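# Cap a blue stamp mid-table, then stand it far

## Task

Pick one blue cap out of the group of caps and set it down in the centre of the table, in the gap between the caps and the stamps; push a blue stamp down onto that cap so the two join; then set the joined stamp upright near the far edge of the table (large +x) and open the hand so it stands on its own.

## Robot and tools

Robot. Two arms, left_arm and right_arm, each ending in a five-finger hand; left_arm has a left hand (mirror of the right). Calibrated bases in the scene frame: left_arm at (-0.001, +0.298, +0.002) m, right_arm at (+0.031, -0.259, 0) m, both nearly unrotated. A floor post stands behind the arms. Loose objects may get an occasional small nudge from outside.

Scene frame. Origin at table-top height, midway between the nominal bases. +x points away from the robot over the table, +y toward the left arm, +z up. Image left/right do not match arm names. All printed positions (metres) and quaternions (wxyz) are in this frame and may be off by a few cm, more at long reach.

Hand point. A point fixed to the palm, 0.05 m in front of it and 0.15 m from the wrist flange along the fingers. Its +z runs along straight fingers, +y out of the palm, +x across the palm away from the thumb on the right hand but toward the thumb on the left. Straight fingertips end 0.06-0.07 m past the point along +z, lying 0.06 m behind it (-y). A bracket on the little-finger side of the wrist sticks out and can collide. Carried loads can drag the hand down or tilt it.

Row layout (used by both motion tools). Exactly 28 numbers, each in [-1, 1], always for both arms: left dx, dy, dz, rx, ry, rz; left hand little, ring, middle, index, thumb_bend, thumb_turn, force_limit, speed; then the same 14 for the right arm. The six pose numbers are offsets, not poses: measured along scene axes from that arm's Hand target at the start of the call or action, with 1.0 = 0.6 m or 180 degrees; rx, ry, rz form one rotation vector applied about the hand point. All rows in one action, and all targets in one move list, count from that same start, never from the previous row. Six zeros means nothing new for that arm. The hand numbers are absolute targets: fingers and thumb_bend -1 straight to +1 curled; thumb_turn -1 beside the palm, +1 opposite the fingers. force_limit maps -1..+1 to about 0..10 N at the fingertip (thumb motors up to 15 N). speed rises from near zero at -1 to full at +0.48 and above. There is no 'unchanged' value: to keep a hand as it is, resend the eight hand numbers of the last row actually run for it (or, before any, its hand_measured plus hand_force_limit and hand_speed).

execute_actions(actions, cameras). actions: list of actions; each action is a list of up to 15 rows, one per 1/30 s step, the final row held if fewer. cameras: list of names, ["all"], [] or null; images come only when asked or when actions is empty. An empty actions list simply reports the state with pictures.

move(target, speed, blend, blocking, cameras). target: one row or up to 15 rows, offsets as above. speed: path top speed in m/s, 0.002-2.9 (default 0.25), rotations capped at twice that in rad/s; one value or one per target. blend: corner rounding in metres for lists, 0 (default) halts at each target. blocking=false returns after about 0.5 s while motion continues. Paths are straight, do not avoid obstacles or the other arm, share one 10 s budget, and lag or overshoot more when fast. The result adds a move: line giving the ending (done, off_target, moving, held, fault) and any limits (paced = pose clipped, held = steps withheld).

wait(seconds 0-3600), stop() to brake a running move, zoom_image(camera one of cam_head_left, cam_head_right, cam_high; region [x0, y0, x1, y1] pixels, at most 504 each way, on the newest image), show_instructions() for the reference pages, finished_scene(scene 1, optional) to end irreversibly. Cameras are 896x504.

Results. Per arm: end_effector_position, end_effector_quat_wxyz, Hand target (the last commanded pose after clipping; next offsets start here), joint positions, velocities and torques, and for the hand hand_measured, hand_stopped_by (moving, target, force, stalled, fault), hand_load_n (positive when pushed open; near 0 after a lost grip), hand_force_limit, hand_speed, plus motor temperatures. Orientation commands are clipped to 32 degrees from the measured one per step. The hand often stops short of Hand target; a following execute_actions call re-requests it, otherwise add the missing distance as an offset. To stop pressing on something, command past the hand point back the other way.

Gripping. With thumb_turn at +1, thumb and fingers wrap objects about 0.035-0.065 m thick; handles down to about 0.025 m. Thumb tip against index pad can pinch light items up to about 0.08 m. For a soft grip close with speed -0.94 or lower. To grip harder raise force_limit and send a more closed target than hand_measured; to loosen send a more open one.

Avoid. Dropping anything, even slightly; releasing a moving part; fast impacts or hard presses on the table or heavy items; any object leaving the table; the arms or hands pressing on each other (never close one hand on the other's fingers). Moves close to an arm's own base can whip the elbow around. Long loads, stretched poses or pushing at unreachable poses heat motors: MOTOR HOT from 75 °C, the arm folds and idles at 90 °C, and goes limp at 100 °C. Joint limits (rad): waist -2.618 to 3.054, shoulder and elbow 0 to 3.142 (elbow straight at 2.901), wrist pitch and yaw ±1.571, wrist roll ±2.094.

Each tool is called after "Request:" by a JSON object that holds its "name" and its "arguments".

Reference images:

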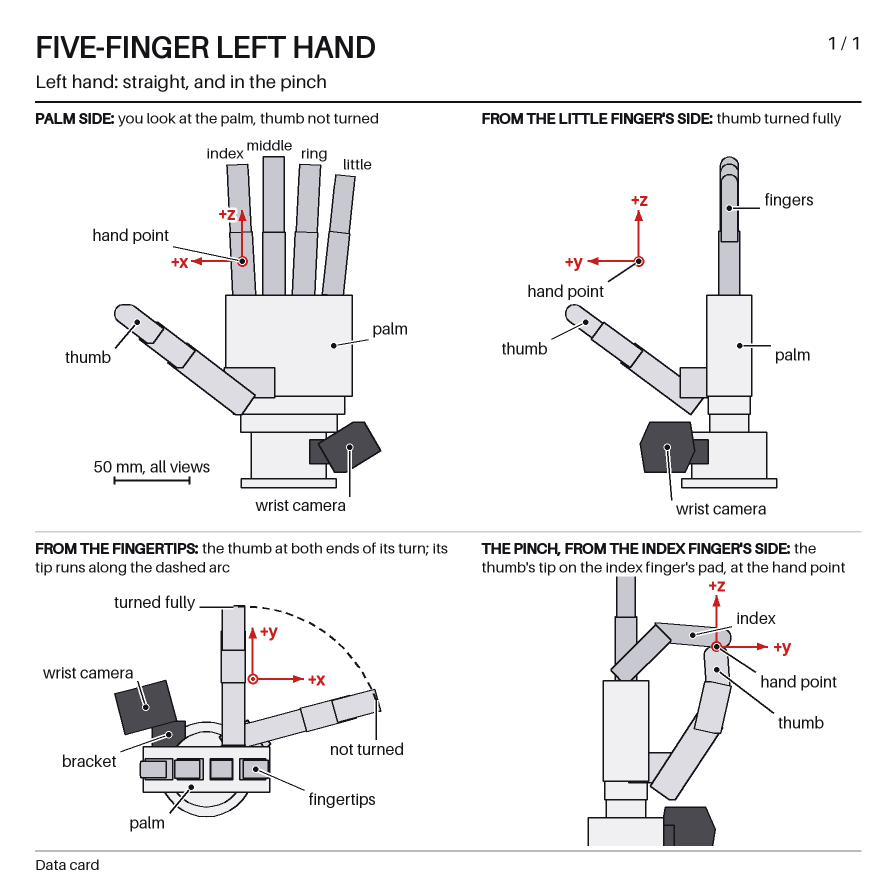

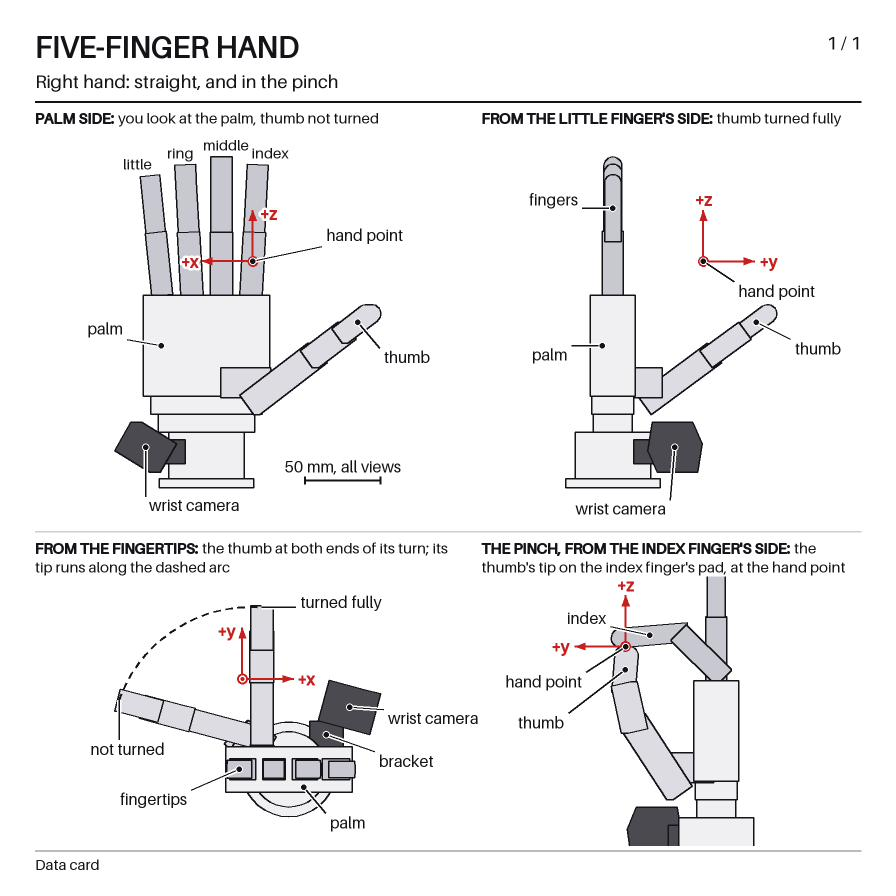

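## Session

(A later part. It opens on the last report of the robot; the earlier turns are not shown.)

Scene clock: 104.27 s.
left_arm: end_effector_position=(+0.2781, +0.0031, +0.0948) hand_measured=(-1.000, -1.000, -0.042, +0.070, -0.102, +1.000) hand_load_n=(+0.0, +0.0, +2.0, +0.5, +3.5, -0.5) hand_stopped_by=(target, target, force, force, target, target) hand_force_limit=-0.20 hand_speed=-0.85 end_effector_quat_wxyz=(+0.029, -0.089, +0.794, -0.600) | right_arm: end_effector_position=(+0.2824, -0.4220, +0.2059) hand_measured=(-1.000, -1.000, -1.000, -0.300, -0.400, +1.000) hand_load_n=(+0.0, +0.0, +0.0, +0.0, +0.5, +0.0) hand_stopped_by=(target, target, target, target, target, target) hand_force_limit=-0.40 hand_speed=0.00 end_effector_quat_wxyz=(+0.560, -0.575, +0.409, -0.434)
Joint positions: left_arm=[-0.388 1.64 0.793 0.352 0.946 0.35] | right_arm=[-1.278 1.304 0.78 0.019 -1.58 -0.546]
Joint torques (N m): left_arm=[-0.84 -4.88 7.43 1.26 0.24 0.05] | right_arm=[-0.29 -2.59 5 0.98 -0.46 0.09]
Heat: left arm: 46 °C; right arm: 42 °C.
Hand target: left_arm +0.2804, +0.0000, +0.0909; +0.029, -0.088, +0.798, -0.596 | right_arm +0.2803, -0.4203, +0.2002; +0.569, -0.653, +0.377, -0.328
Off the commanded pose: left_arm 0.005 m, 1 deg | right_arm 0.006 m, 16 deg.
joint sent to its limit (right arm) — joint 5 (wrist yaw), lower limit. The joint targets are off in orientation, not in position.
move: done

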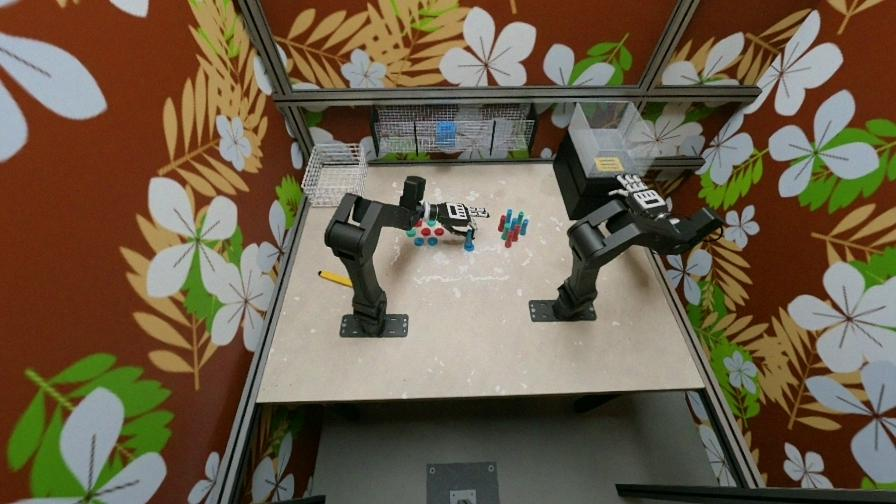

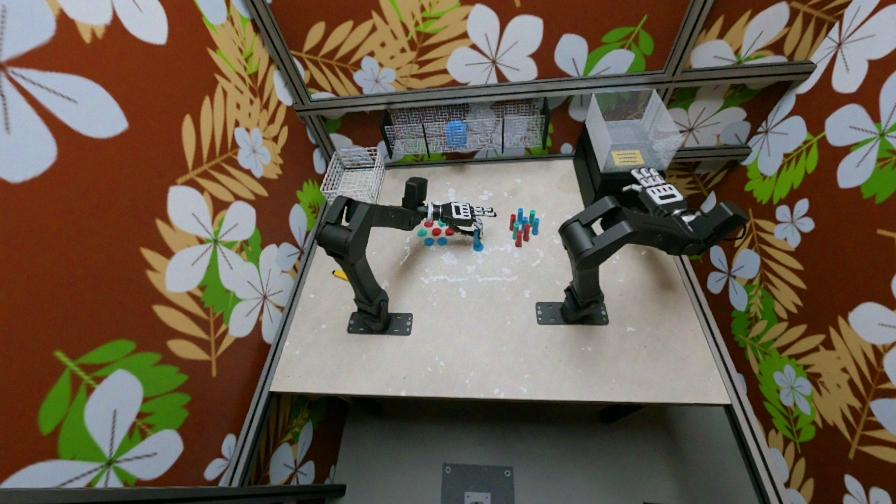

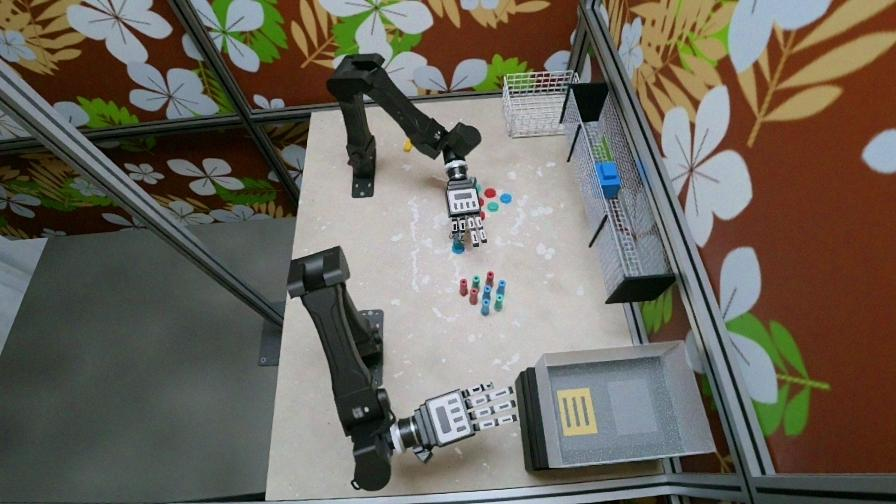

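Request:
{"name": "move", "arguments": {"target": [[0.0035,-0.004,-0.012,0.0,-0.011,0, -1, -1, 0.35, 0.35, -0.1, 1, -0.2, -0.85, 0,0,0, 0,0,0, -1, -1, -1, -0.3, -0.4, 1, -0.4, 0]], "speed": 0.04, "cameras": ["cam_head_left","cam_head_right","cam_high"]}}

Request:
{"name": "zoom_image", "arguments": {"camera": "cam_head_left", "region": [456, 224, 482, 254]}}

Request:
{"name": "zoom_image", "arguments": {"camera": "cam_high", "region": [445, 228, 471, 258]}}

Request:
{"name": "zoom_image", "arguments": {"camera": "cam_head_right", "region": [465, 224, 491, 254]}}

Scene clock: 106.03 s.
left_arm: end_effector_position=(+0.2829, -0.0004, +0.0923) hand_measured=(-1.000, -1.000, -0.042, +0.070, -0.102, +1.000) hand_load_n=(+0.0, +0.0, +2.0, +1.0, +3.5, +0.0) hand_stopped_by=(target, target, force, force, target, target) hand_force_limit=-0.20 hand_speed=-0.85 end_effector_quat_wxyz=(+0.043, -0.079, +0.794, -0.601) | right_arm: end_effector_position=(+0.2824, -0.4220, +0.2060) hand_measured=(-1.000, -1.000, -1.000, -0.300, -0.400, +1.000) hand_load_n=(+0.0, +0.0, +0.0, +0.0, +0.0, +0.0) hand_stopped_by=(target, target, target, target, target, target) hand_force_limit=-0.40 hand_speed=0.00 end_effector_quat_wxyz=(+0.560, -0.575, +0.409, -0.434)
Joint positions: left_arm=[-0.397 1.655 0.793 0.386 0.932 0.364] | right_arm=[-1.278 1.304 0.78 0.019 -1.58 -0.546]
Joint torques (N m): left_arm=[-0.84 -4.93 5.57 1.47 0.23 0.1] | right_arm=[-0.31 -2.61 5 0.98 -0.46 0.09]
Heat: left arm: 46 °C; right arm: 42 °C.
Hand target: left_arm +0.2825, -0.0024, +0.0839; +0.043, -0.077, +0.797, -0.598 | right_arm +0.2803, -0.4203, +0.2002; +0.569, -0.653, +0.377, -0.328
Off the commanded pose: left_arm 0.009 m, 1 deg | right_arm 0.006 m, 16 deg.
joint sent to its limit (right arm) — joint 5 (wrist yaw), lower limit. The joint targets are off in orientation, not in position.
move: done

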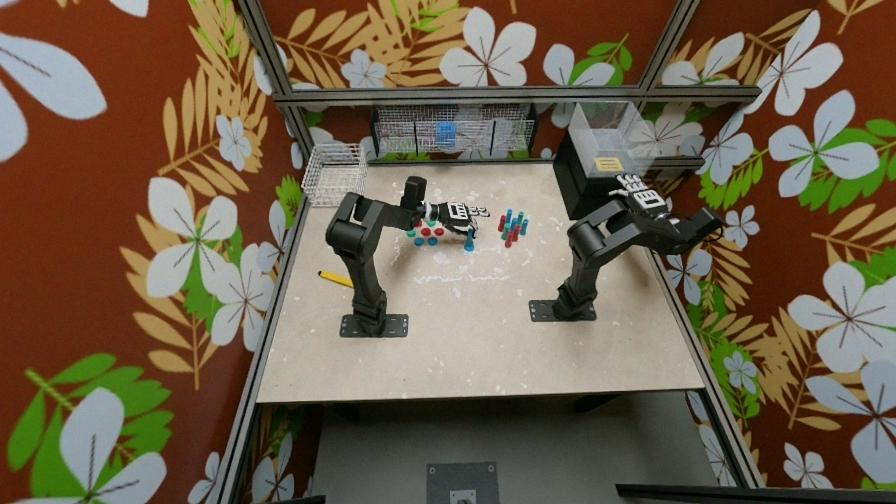

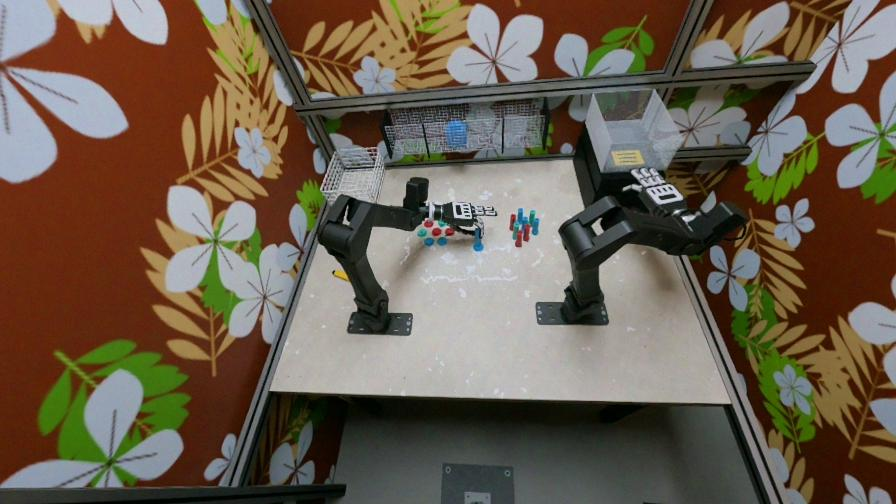

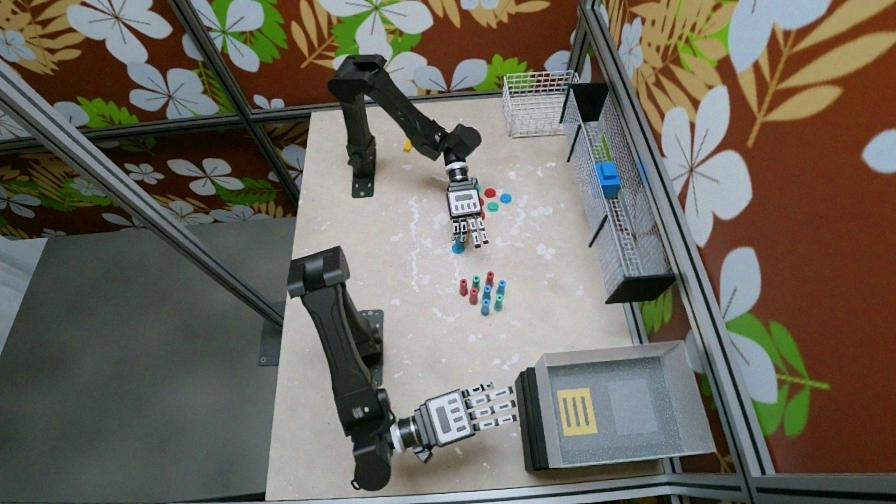

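Scaled by 16.800 from the camera's image (finer frame: 1280x720).

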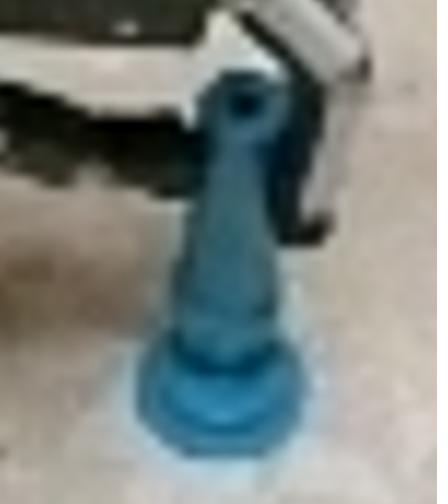

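Scaled by 16.800 from the camera's image (finer frame: 1280x720).

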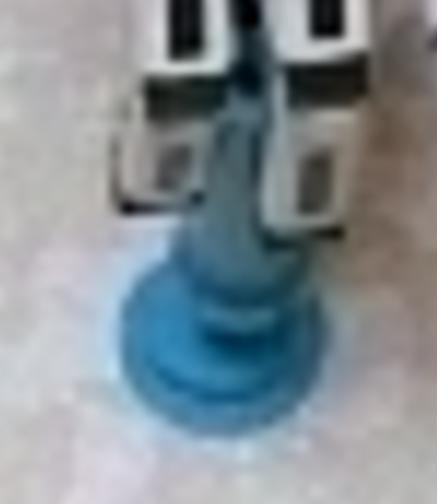

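Scaled by 16.800 from the camera's image (finer frame: 1280x720).

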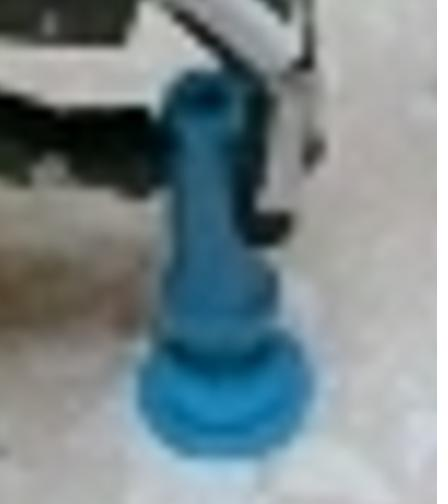

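Request:
{"name": "move", "arguments": {"target": [[-0.0047,-0.0017,-0.014,0.0,0,0, -1, -1, 0.35, 0.35, -0.1, 1, -0.2, -0.85, 0,0,0, 0,0,0, -1, -1, -1, -0.3, -0.4, 1, -0.4, 0]], "speed": 0.04, "cameras": ["cam_head_left","cam_head_right","cam_high"]}}

Request:
{"name": "zoom_image", "arguments": {"camera": "cam_head_left", "region": [456, 224, 482, 254]}}

Request:
{"name": "zoom_image", "arguments": {"camera": "cam_high", "region": [445, 228, 471, 258]}}

Request:
{"name": "zoom_image", "arguments": {"camera": "cam_head_right", "region": [465, 224, 491, 254]}}

Scene clock: 107.33 s.
left_arm: end_effector_position=(+0.2823, -0.0021, +0.0870) hand_measured=(-1.000, -1.000, -0.042, +0.070, -0.100, +1.000) hand_load_n=(+0.0, +0.0, +2.5, +0.5, +2.5, +0.0) hand_stopped_by=(target, target, force, force, target, target) hand_force_limit=-0.20 hand_speed=-0.85 end_effector_quat_wxyz=(+0.047, -0.074, +0.793, -0.603) | right_arm: end_effector_position=(+0.2824, -0.4220, +0.2060) hand_measured=(-1.000, -1.000, -1.000, -0.300, -0.400, +1.000) hand_load_n=(+0.0, +0.0, +0.0, +0.0, +0.5, +0.0) hand_stopped_by=(target, target, target, target, target, target) hand_force_limit=-0.40 hand_speed=0.00 end_effector_quat_wxyz=(+0.560, -0.575, +0.409, -0.434)
Joint positions: left_arm=[-0.404 1.667 0.774 0.431 0.926 0.364] | right_arm=[-1.278 1.304 0.78 0.019 -1.58 -0.546]
Joint torques (N m): left_arm=[-0.87 -4.72 5 1.56 0.2 0.04] | right_arm=[-0.31 -2.61 4.98 0.98 -0.46 0.09]
Heat: left arm: 46 °C; right arm: 42 °C.
Hand target: left_arm +0.2796, -0.0034, +0.0753; +0.042, -0.077, +0.797, -0.598 | right_arm +0.2803, -0.4203, +0.2002; +0.569, -0.653, +0.377, -0.328
Off the commanded pose: left_arm 0.012 m, 1 deg | right_arm 0.006 m, 16 deg.
joint sent to its limit (right arm) — joint 5 (wrist yaw), lower limit. The joint targets are off in orientation, not in position.
move: off_target (left_arm)

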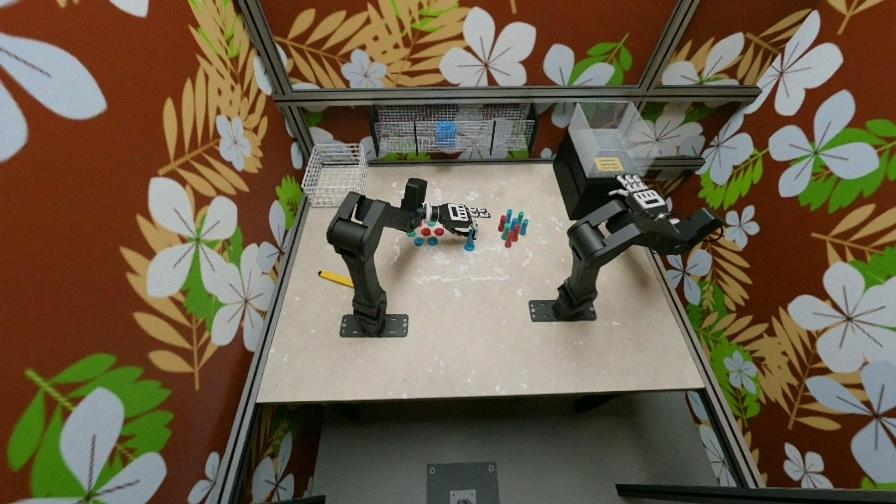

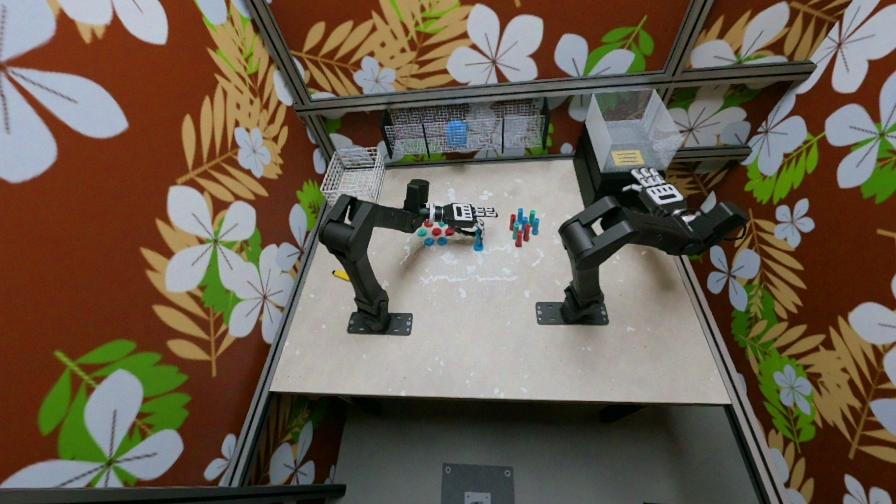

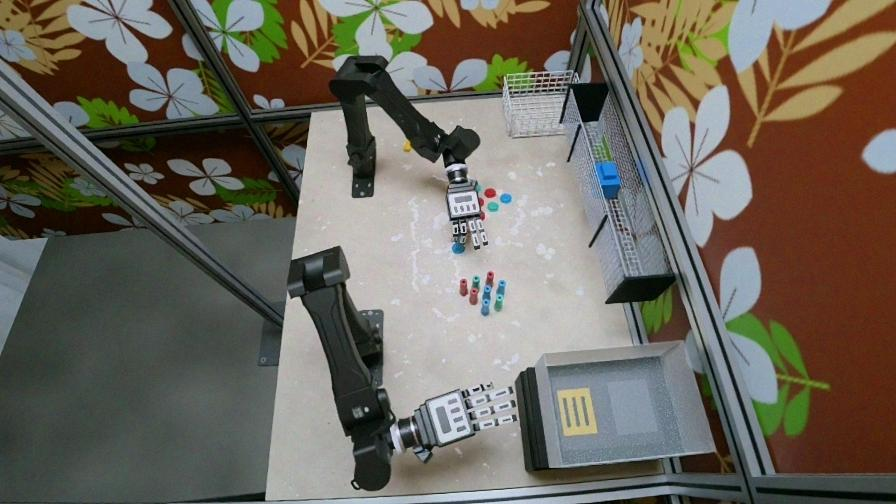

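Scaled by 16.800 from the camera's image (finer frame: 1280x720).

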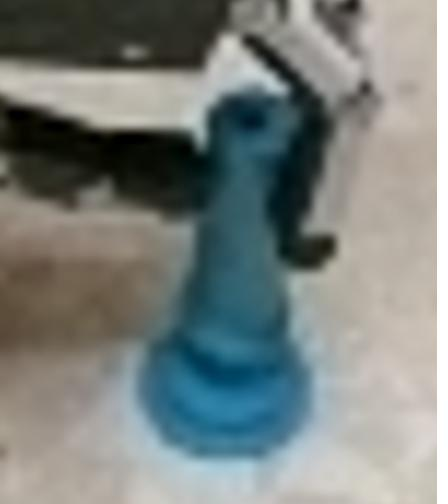

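Scaled by 16.800 from the camera's image (finer frame: 1280x720).

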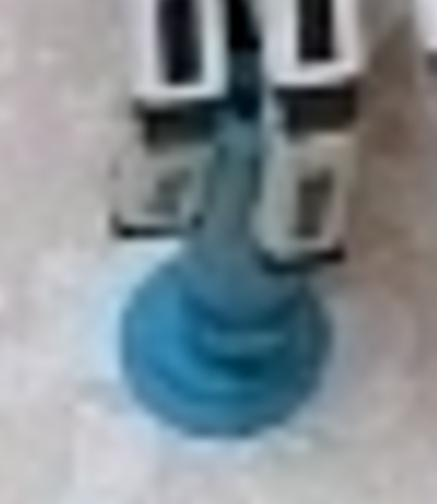

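Scaled by 16.800 from the camera's image (finer frame: 1280x720).

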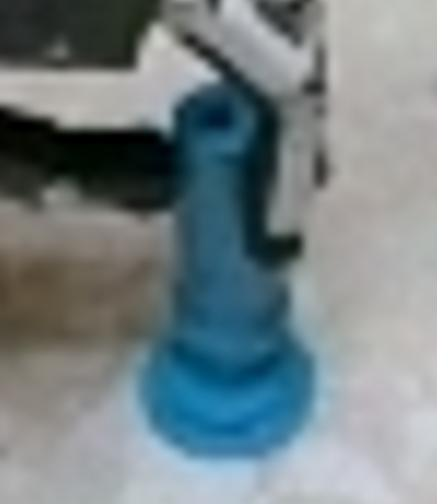

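Request:
{"name": "move", "arguments": {"target": [[-0.0065,0.0017,-0.004,0.0,0,0, -1, -1, 0.35, 0.35, -0.1, 1, -0.2, -0.85, 0,0,0, 0,0,0, -1, -1, -1, -0.3, -0.4, 1, -0.4, 0]], "speed": 0.04, "cameras": ["cam_head_left","cam_head_right","cam_high"]}}

Request:
{"name": "zoom_image", "arguments": {"camera": "cam_head_left", "region": [456, 224, 482, 254]}}

Request:
{"name": "zoom_image", "arguments": {"camera": "cam_high", "region": [445, 228, 471, 258]}}

Request:
{"name": "zoom_image", "arguments": {"camera": "cam_head_right", "region": [465, 224, 491, 254]}}

Scene clock: 108.33 s.
left_arm: end_effector_position=(+0.2824, -0.0021, +0.0863) hand_measured=(-1.000, -1.000, -0.042, +0.070, -0.100, +1.000) hand_load_n=(-0.5, -0.5, +3.0, +0.0, +1.5, +0.0) hand_stopped_by=(target, target, force, force, target, target) hand_force_limit=-0.20 hand_speed=-0.85 end_effector_quat_wxyz=(+0.054, -0.070, +0.790, -0.606) | right_arm: end_effector_position=(+0.2824, -0.4220, +0.2060) hand_measured=(-1.000, -1.000, -1.000, -0.300, -0.400, +1.000) hand_load_n=(+0.0, +0.0, +0.0, +0.0, +0.5, +0.0) hand_stopped_by=(target, target, target, target, target, target) hand_force_limit=-0.40 hand_speed=0.00 end_effector_quat_wxyz=(+0.560, -0.575, +0.409, -0.434)
Joint positions: left_arm=[-0.404 1.667 0.758 0.465 0.926 0.364] | right_arm=[-1.278 1.304 0.78 0.02 -1.58 -0.546]
Joint torques (N m): left_arm=[-1.07 -5.16 4.48 1.33 0.18 0.02] | right_arm=[-0.29 -2.62 4.98 0.98 -0.46 0.08]
Heat: left arm: 46 °C; right arm: 42 °C.
Hand target: left_arm +0.2757, -0.0024, +0.0730; +0.042, -0.077, +0.797, -0.598 | right_arm +0.2803, -0.4203, +0.2002; +0.569, -0.653, +0.377, -0.328
Off the commanded pose: left_arm 0.015 m, 2 deg | right_arm 0.006 m, 16 deg.
joint sent to its limit (right arm) — joint 5 (wrist yaw), lower limit. The joint targets are off in orientation, not in position.
move: off_target (left_arm)

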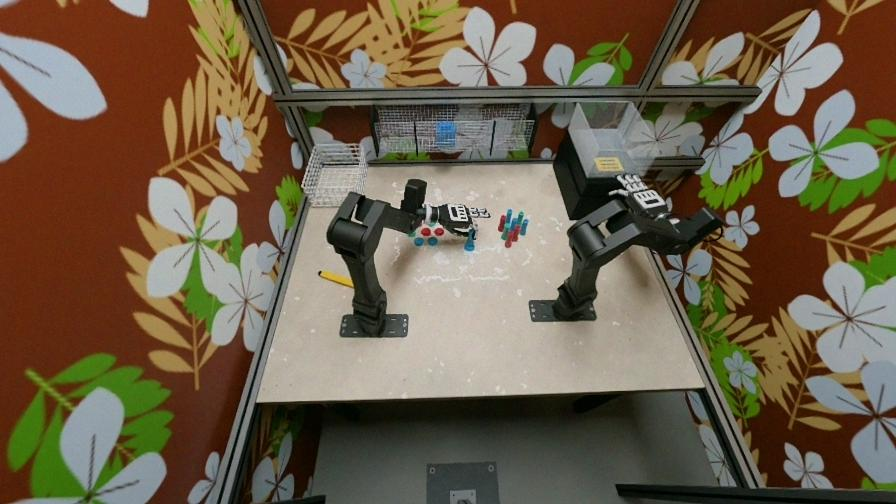

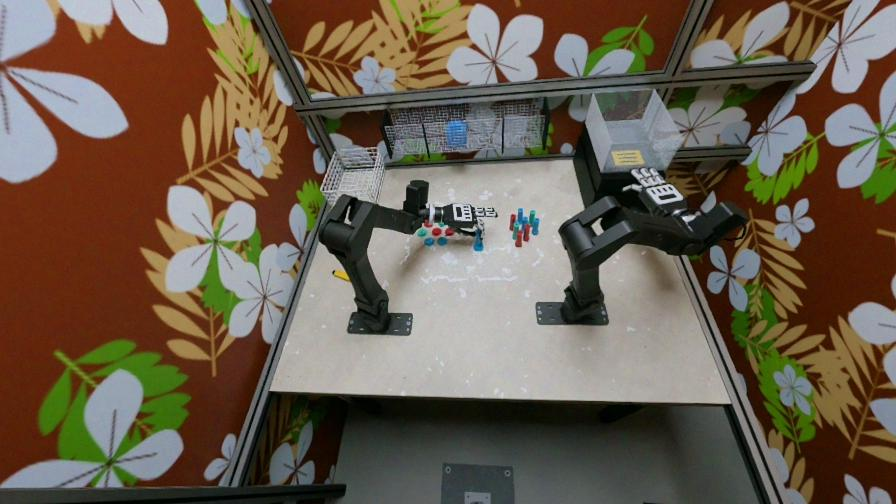

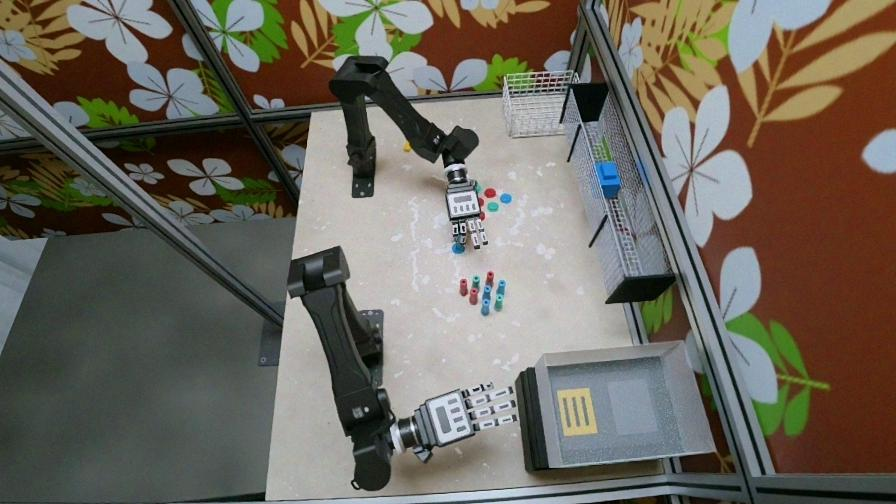

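Scaled by 16.800 from the camera's image (finer frame: 1280x720).

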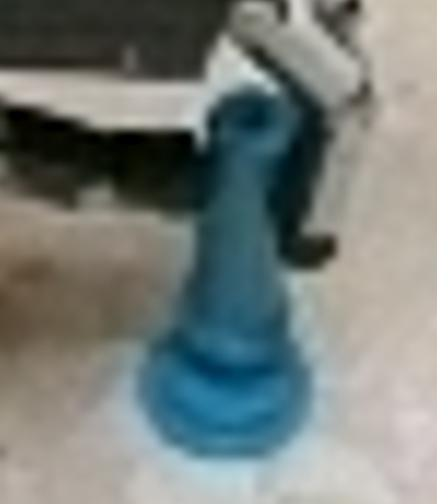

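Scaled by 16.800 from the camera's image (finer frame: 1280x720).

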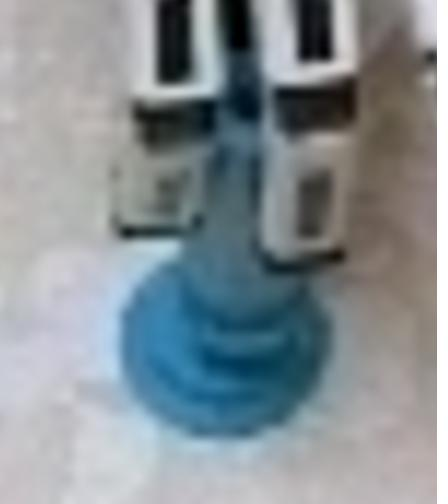

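Scaled by 16.800 from the camera's image (finer frame: 1280x720).

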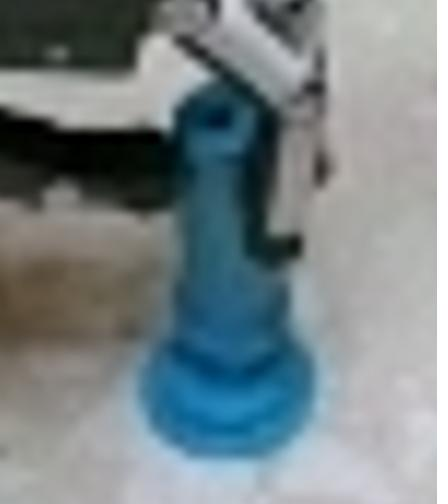

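Request:
{"name": "move", "arguments": {"target": [[0.0,0.0,0.045,0.0,0,0, -1, -1, 0.35, 0.35, -0.1, 1, -0.2, -0.85, 0,0,0, 0,0,0, -1, -1, -1, -0.3, -0.4, 1, -0.4, 0],[0.003,0.0017,0.012,0.0,0,0, -1, -1, 0.35, 0.35, -0.1, 1, -0.2, -0.85, 0,0,0, 0,0,0, -1, -1, -1, -0.3, -0.4, 1, -0.4, 0]], "speed": 0.04, "cameras": ["cam_head_left","cam_head_right","cam_high"]}}

Request:
{"name": "zoom_image", "arguments": {"camera": "cam_head_left", "region": [456, 224, 482, 254]}}

Request:
{"name": "zoom_image", "arguments": {"camera": "cam_high", "region": [445, 228, 471, 258]}}

Request:
{"name": "zoom_image", "arguments": {"camera": "cam_head_right", "region": [465, 224, 491, 254]}}

Scene clock: 111.10 s.
left_arm: end_effector_position=(+0.2796, -0.0007, +0.0896) hand_measured=(-1.000, -1.000, -0.042, +0.070, -0.100, +1.000) hand_load_n=(-0.5, +0.0, +2.5, +0.5, +2.0, +0.0) hand_stopped_by=(target, target, force, force, target, target) hand_force_limit=-0.20 hand_speed=-0.85 end_effector_quat_wxyz=(+0.046, -0.077, +0.794, -0.601) | right_arm: end_effector_position=(+0.2824, -0.4221, +0.2060) hand_measured=(-1.000, -1.000, -1.000, -0.300, -0.400, +1.000) hand_load_n=(+0.0, +0.0, +0.0, +0.0, +0.0, +0.0) hand_stopped_by=(target, target, target, target, target, target) hand_force_limit=-0.40 hand_speed=0.00 end_effector_quat_wxyz=(+0.560, -0.575, +0.409, -0.434)
Joint positions: left_arm=[-0.404 1.649 0.771 0.408 0.924 0.364] | right_arm=[-1.278 1.304 0.78 0.02 -1.58 -0.545]
Joint torques (N m): left_arm=[-0.57 -4.92 5.08 1.51 0.27 0.06] | right_arm=[-0.29 -2.61 4.98 0.98 -0.46 0.09]
Heat: left arm: 46 °C; right arm: 42 °C.
Hand target: left_arm +0.2775, -0.0014, +0.0800; +0.042, -0.077, +0.797, -0.598 | right_arm +0.2803, -0.4203, +0.2002; +0.569, -0.653, +0.377, -0.328
Off the commanded pose: left_arm 0.010 m, 1 deg | right_arm 0.006 m, 16 deg.
joint sent to its limit (right arm) — joint 5 (wrist yaw), lower limit. The joint targets are off in orientation, not in position.
move: done

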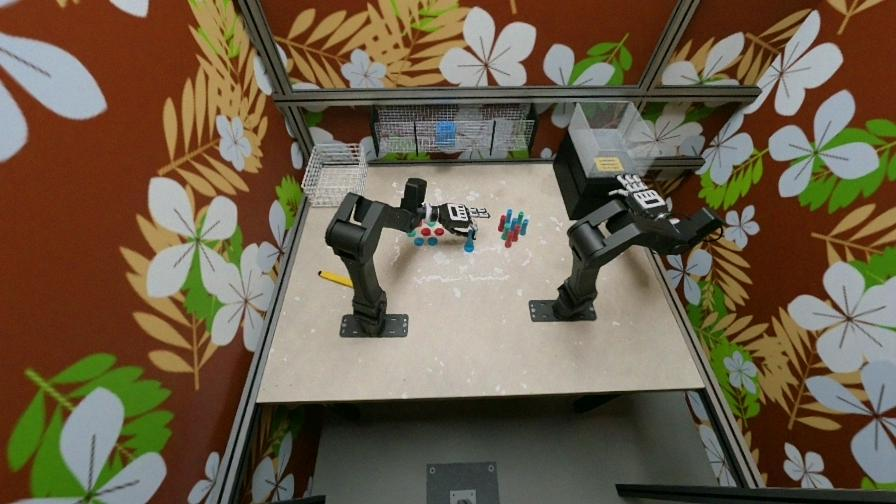

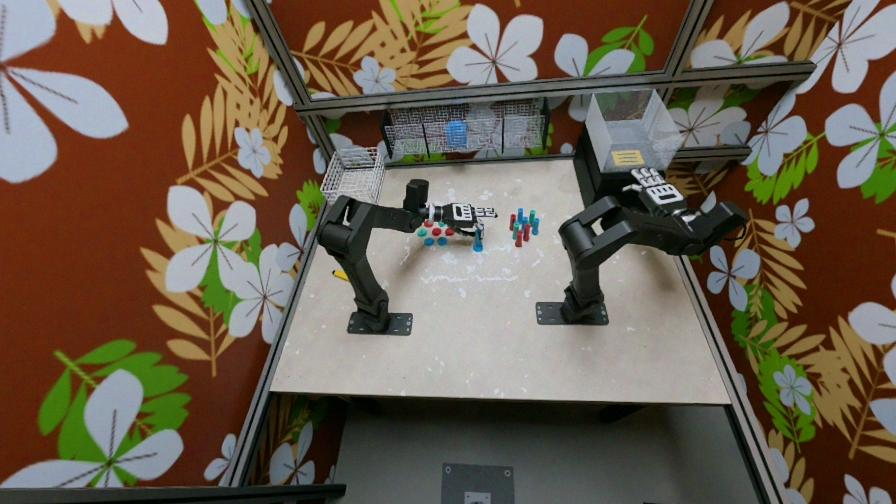

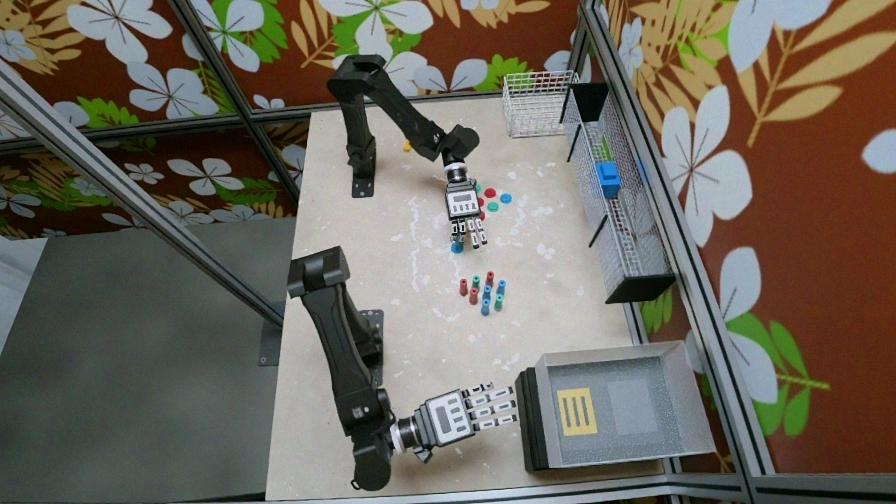

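Scaled by 16.800 from the camera's image (finer frame: 1280x720).

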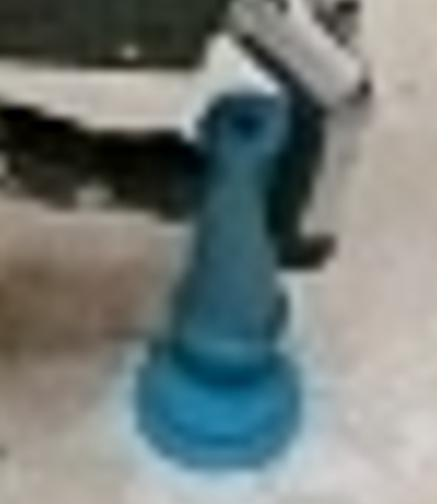

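Scaled by 16.800 from the camera's image (finer frame: 1280x720).

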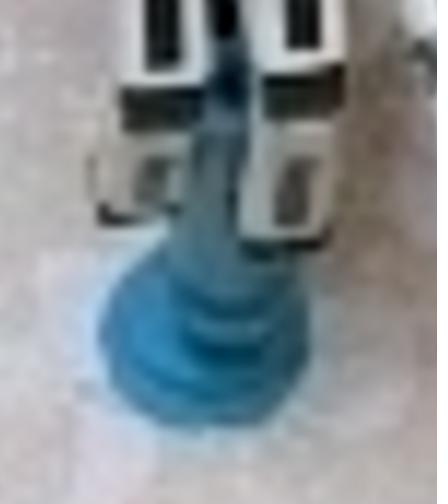

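Scaled by 16.800 from the camera's image (finer frame: 1280x720).

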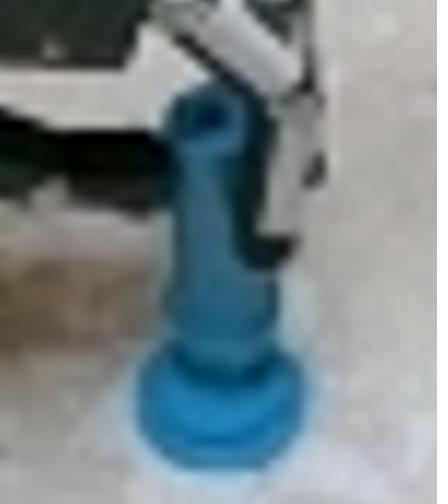

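Request:
{"name": "move", "arguments": {"target": [[0.0,0.0,0.065,0.0,0,0, -1, -1, 0.35, 0.35, -0.1, 1, -0.2, -0.85, 0,0,0, 0,0,0, -1, -1, -1, -0.3, -0.4, 1, -0.4, 0]], "speed": 0.04, "cameras": ["cam_head_left","cam_head_right","cam_high"]}}

Request:
{"name": "zoom_image", "arguments": {"camera": "cam_head_left", "region": [456, 214, 482, 254]}}

Request:
{"name": "zoom_image", "arguments": {"camera": "cam_high", "region": [445, 218, 471, 258]}}

Request:
{"name": "zoom_image", "arguments": {"camera": "cam_head_right", "region": [465, 214, 491, 254]}}

Scene clock: 113.23 s.
left_arm: end_effector_position=(+0.2751, +0.0014, +0.1081) hand_measured=(-1.000, -1.000, -0.042, +0.070, -0.100, +1.000) hand_load_n=(+0.0, +0.0, +2.5, +0.5, +2.0, +0.0) hand_stopped_by=(target, target, force, force, target, target) hand_force_limit=-0.20 hand_speed=-0.85 end_effector_quat_wxyz=(+0.031, -0.088, +0.800, -0.593) | right_arm: end_effector_position=(+0.2824, -0.4220, +0.2060) hand_measured=(-1.000, -1.000, -1.000, -0.300, -0.400, +1.000) hand_load_n=(+0.0, +0.0, +0.0, +0.0, +0.0, +0.0) hand_stopped_by=(target, target, target, target, target, target) hand_force_limit=-0.40 hand_speed=0.00 end_effector_quat_wxyz=(+0.560, -0.575, +0.409, -0.434)
Joint positions: left_arm=[-0.404 1.596 0.829 0.255 0.924 0.364] | right_arm=[-1.278 1.304 0.78 0.02 -1.58 -0.545]
Joint torques (N m): left_arm=[-0.61 -7.72 7.64 1.34 0.3 0.04] | right_arm=[-0.31 -2.59 4.97 0.98 -0.46 0.09]
Heat: left arm: 45 °C; right arm: 41 °C.
Hand target: left_arm +0.2775, -0.0014, +0.1191; +0.042, -0.077, +0.797, -0.598 | right_arm +0.2803, -0.4203, +0.2002; +0.569, -0.653, +0.377, -0.328
Off the commanded pose: left_arm 0.012 m, 2 deg | right_arm 0.006 m, 16 deg.
joint sent to its limit (right arm) — joint 5 (wrist yaw), lower limit. The joint targets are off in orientation, not in position.
move: off_target (left_arm)

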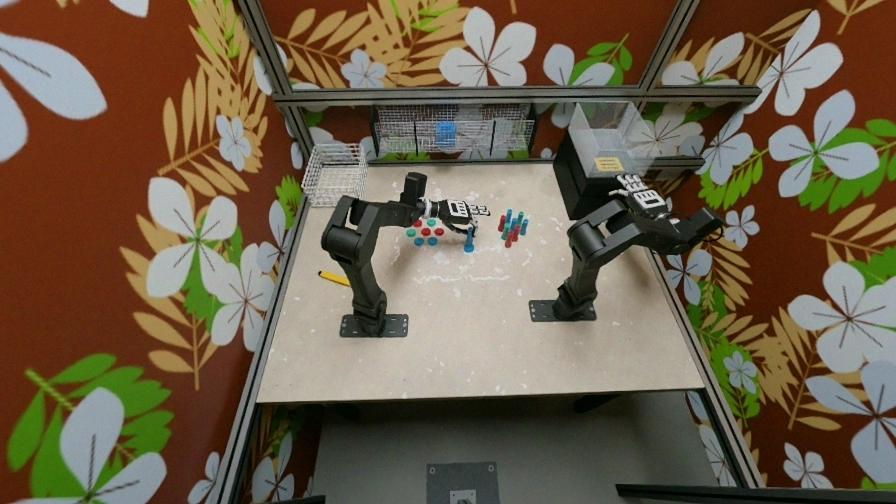

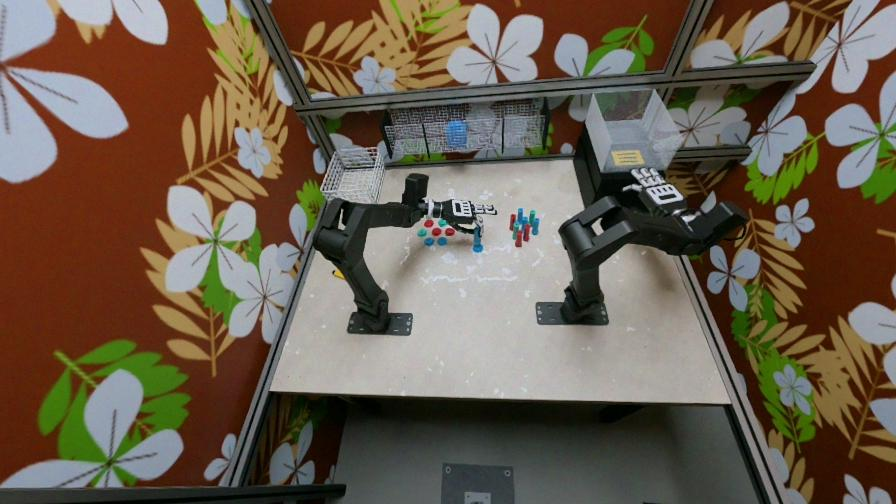

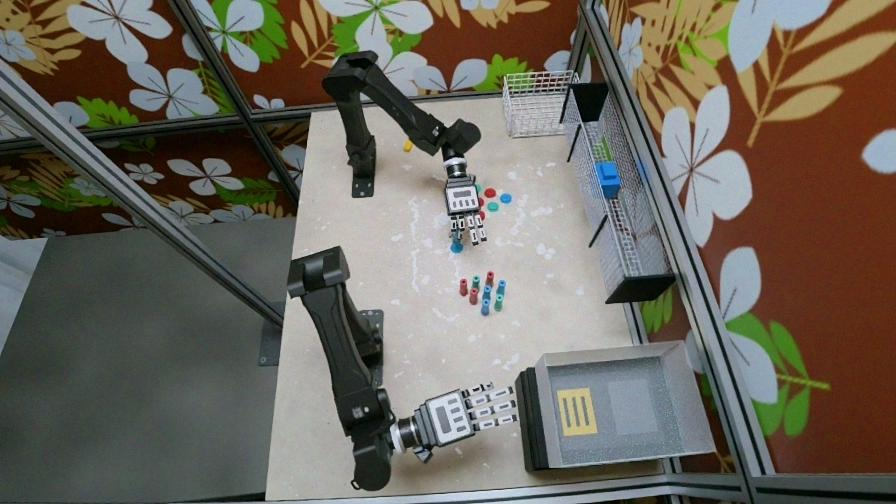

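Scaled by 12.600 from the camera's image (finer frame: 1280x720).

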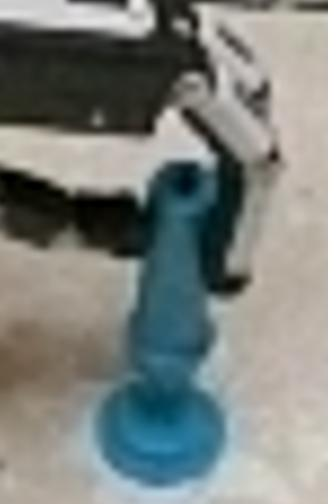

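Scaled by 12.600 from the camera's image (finer frame: 1280x720).

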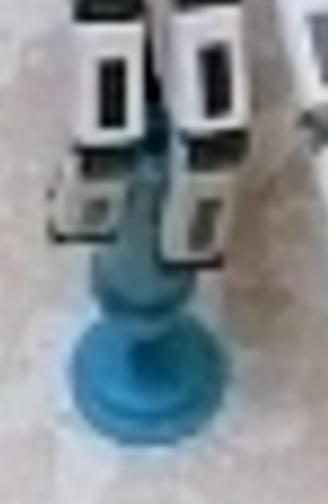

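Scaled by 12.600 from the camera's image (finer frame: 1280x720).

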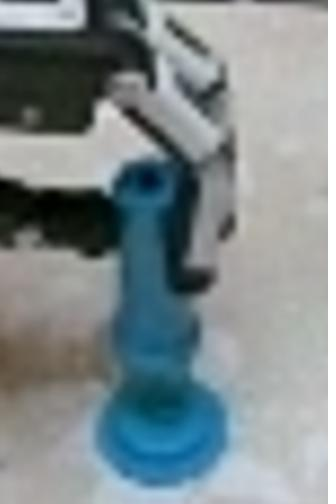

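Request:
{"name": "zoom_image", "arguments": {"camera": "cam_head_left", "region": [460, 236, 478, 256]}}

Request:
{"name": "zoom_image", "arguments": {"camera": "cam_high", "region": [448, 234, 466, 256]}}

Request:
{"name": "zoom_image", "arguments": {"camera": "cam_head_right", "region": [468, 236, 486, 256]}}

Scaled by 25.200 from the camera's image (finer frame: 1280x720).

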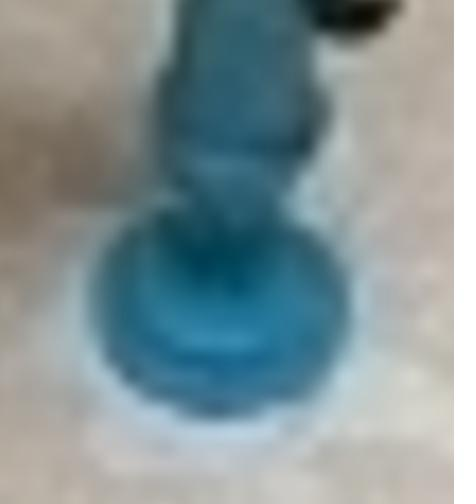

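Scaled by 22.909 from the camera's image (finer frame: 1280x720).

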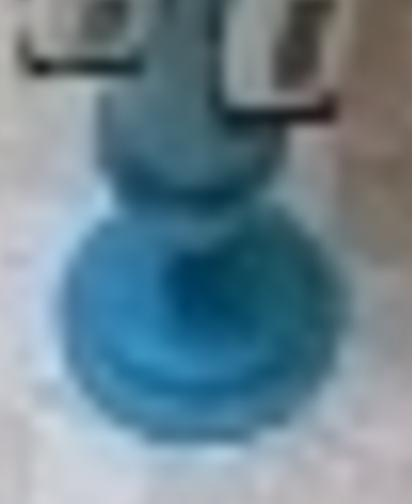

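Scaled by 25.200 from the camera's image (finer frame: 1280x720).

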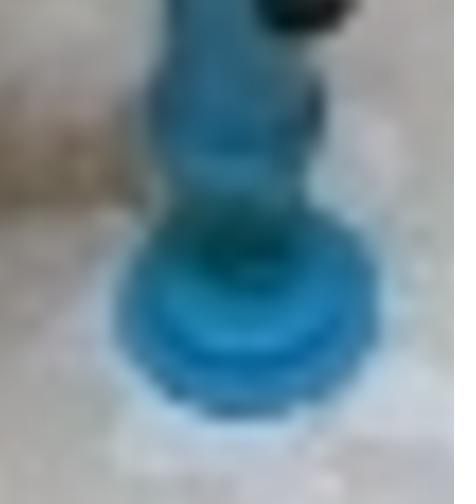

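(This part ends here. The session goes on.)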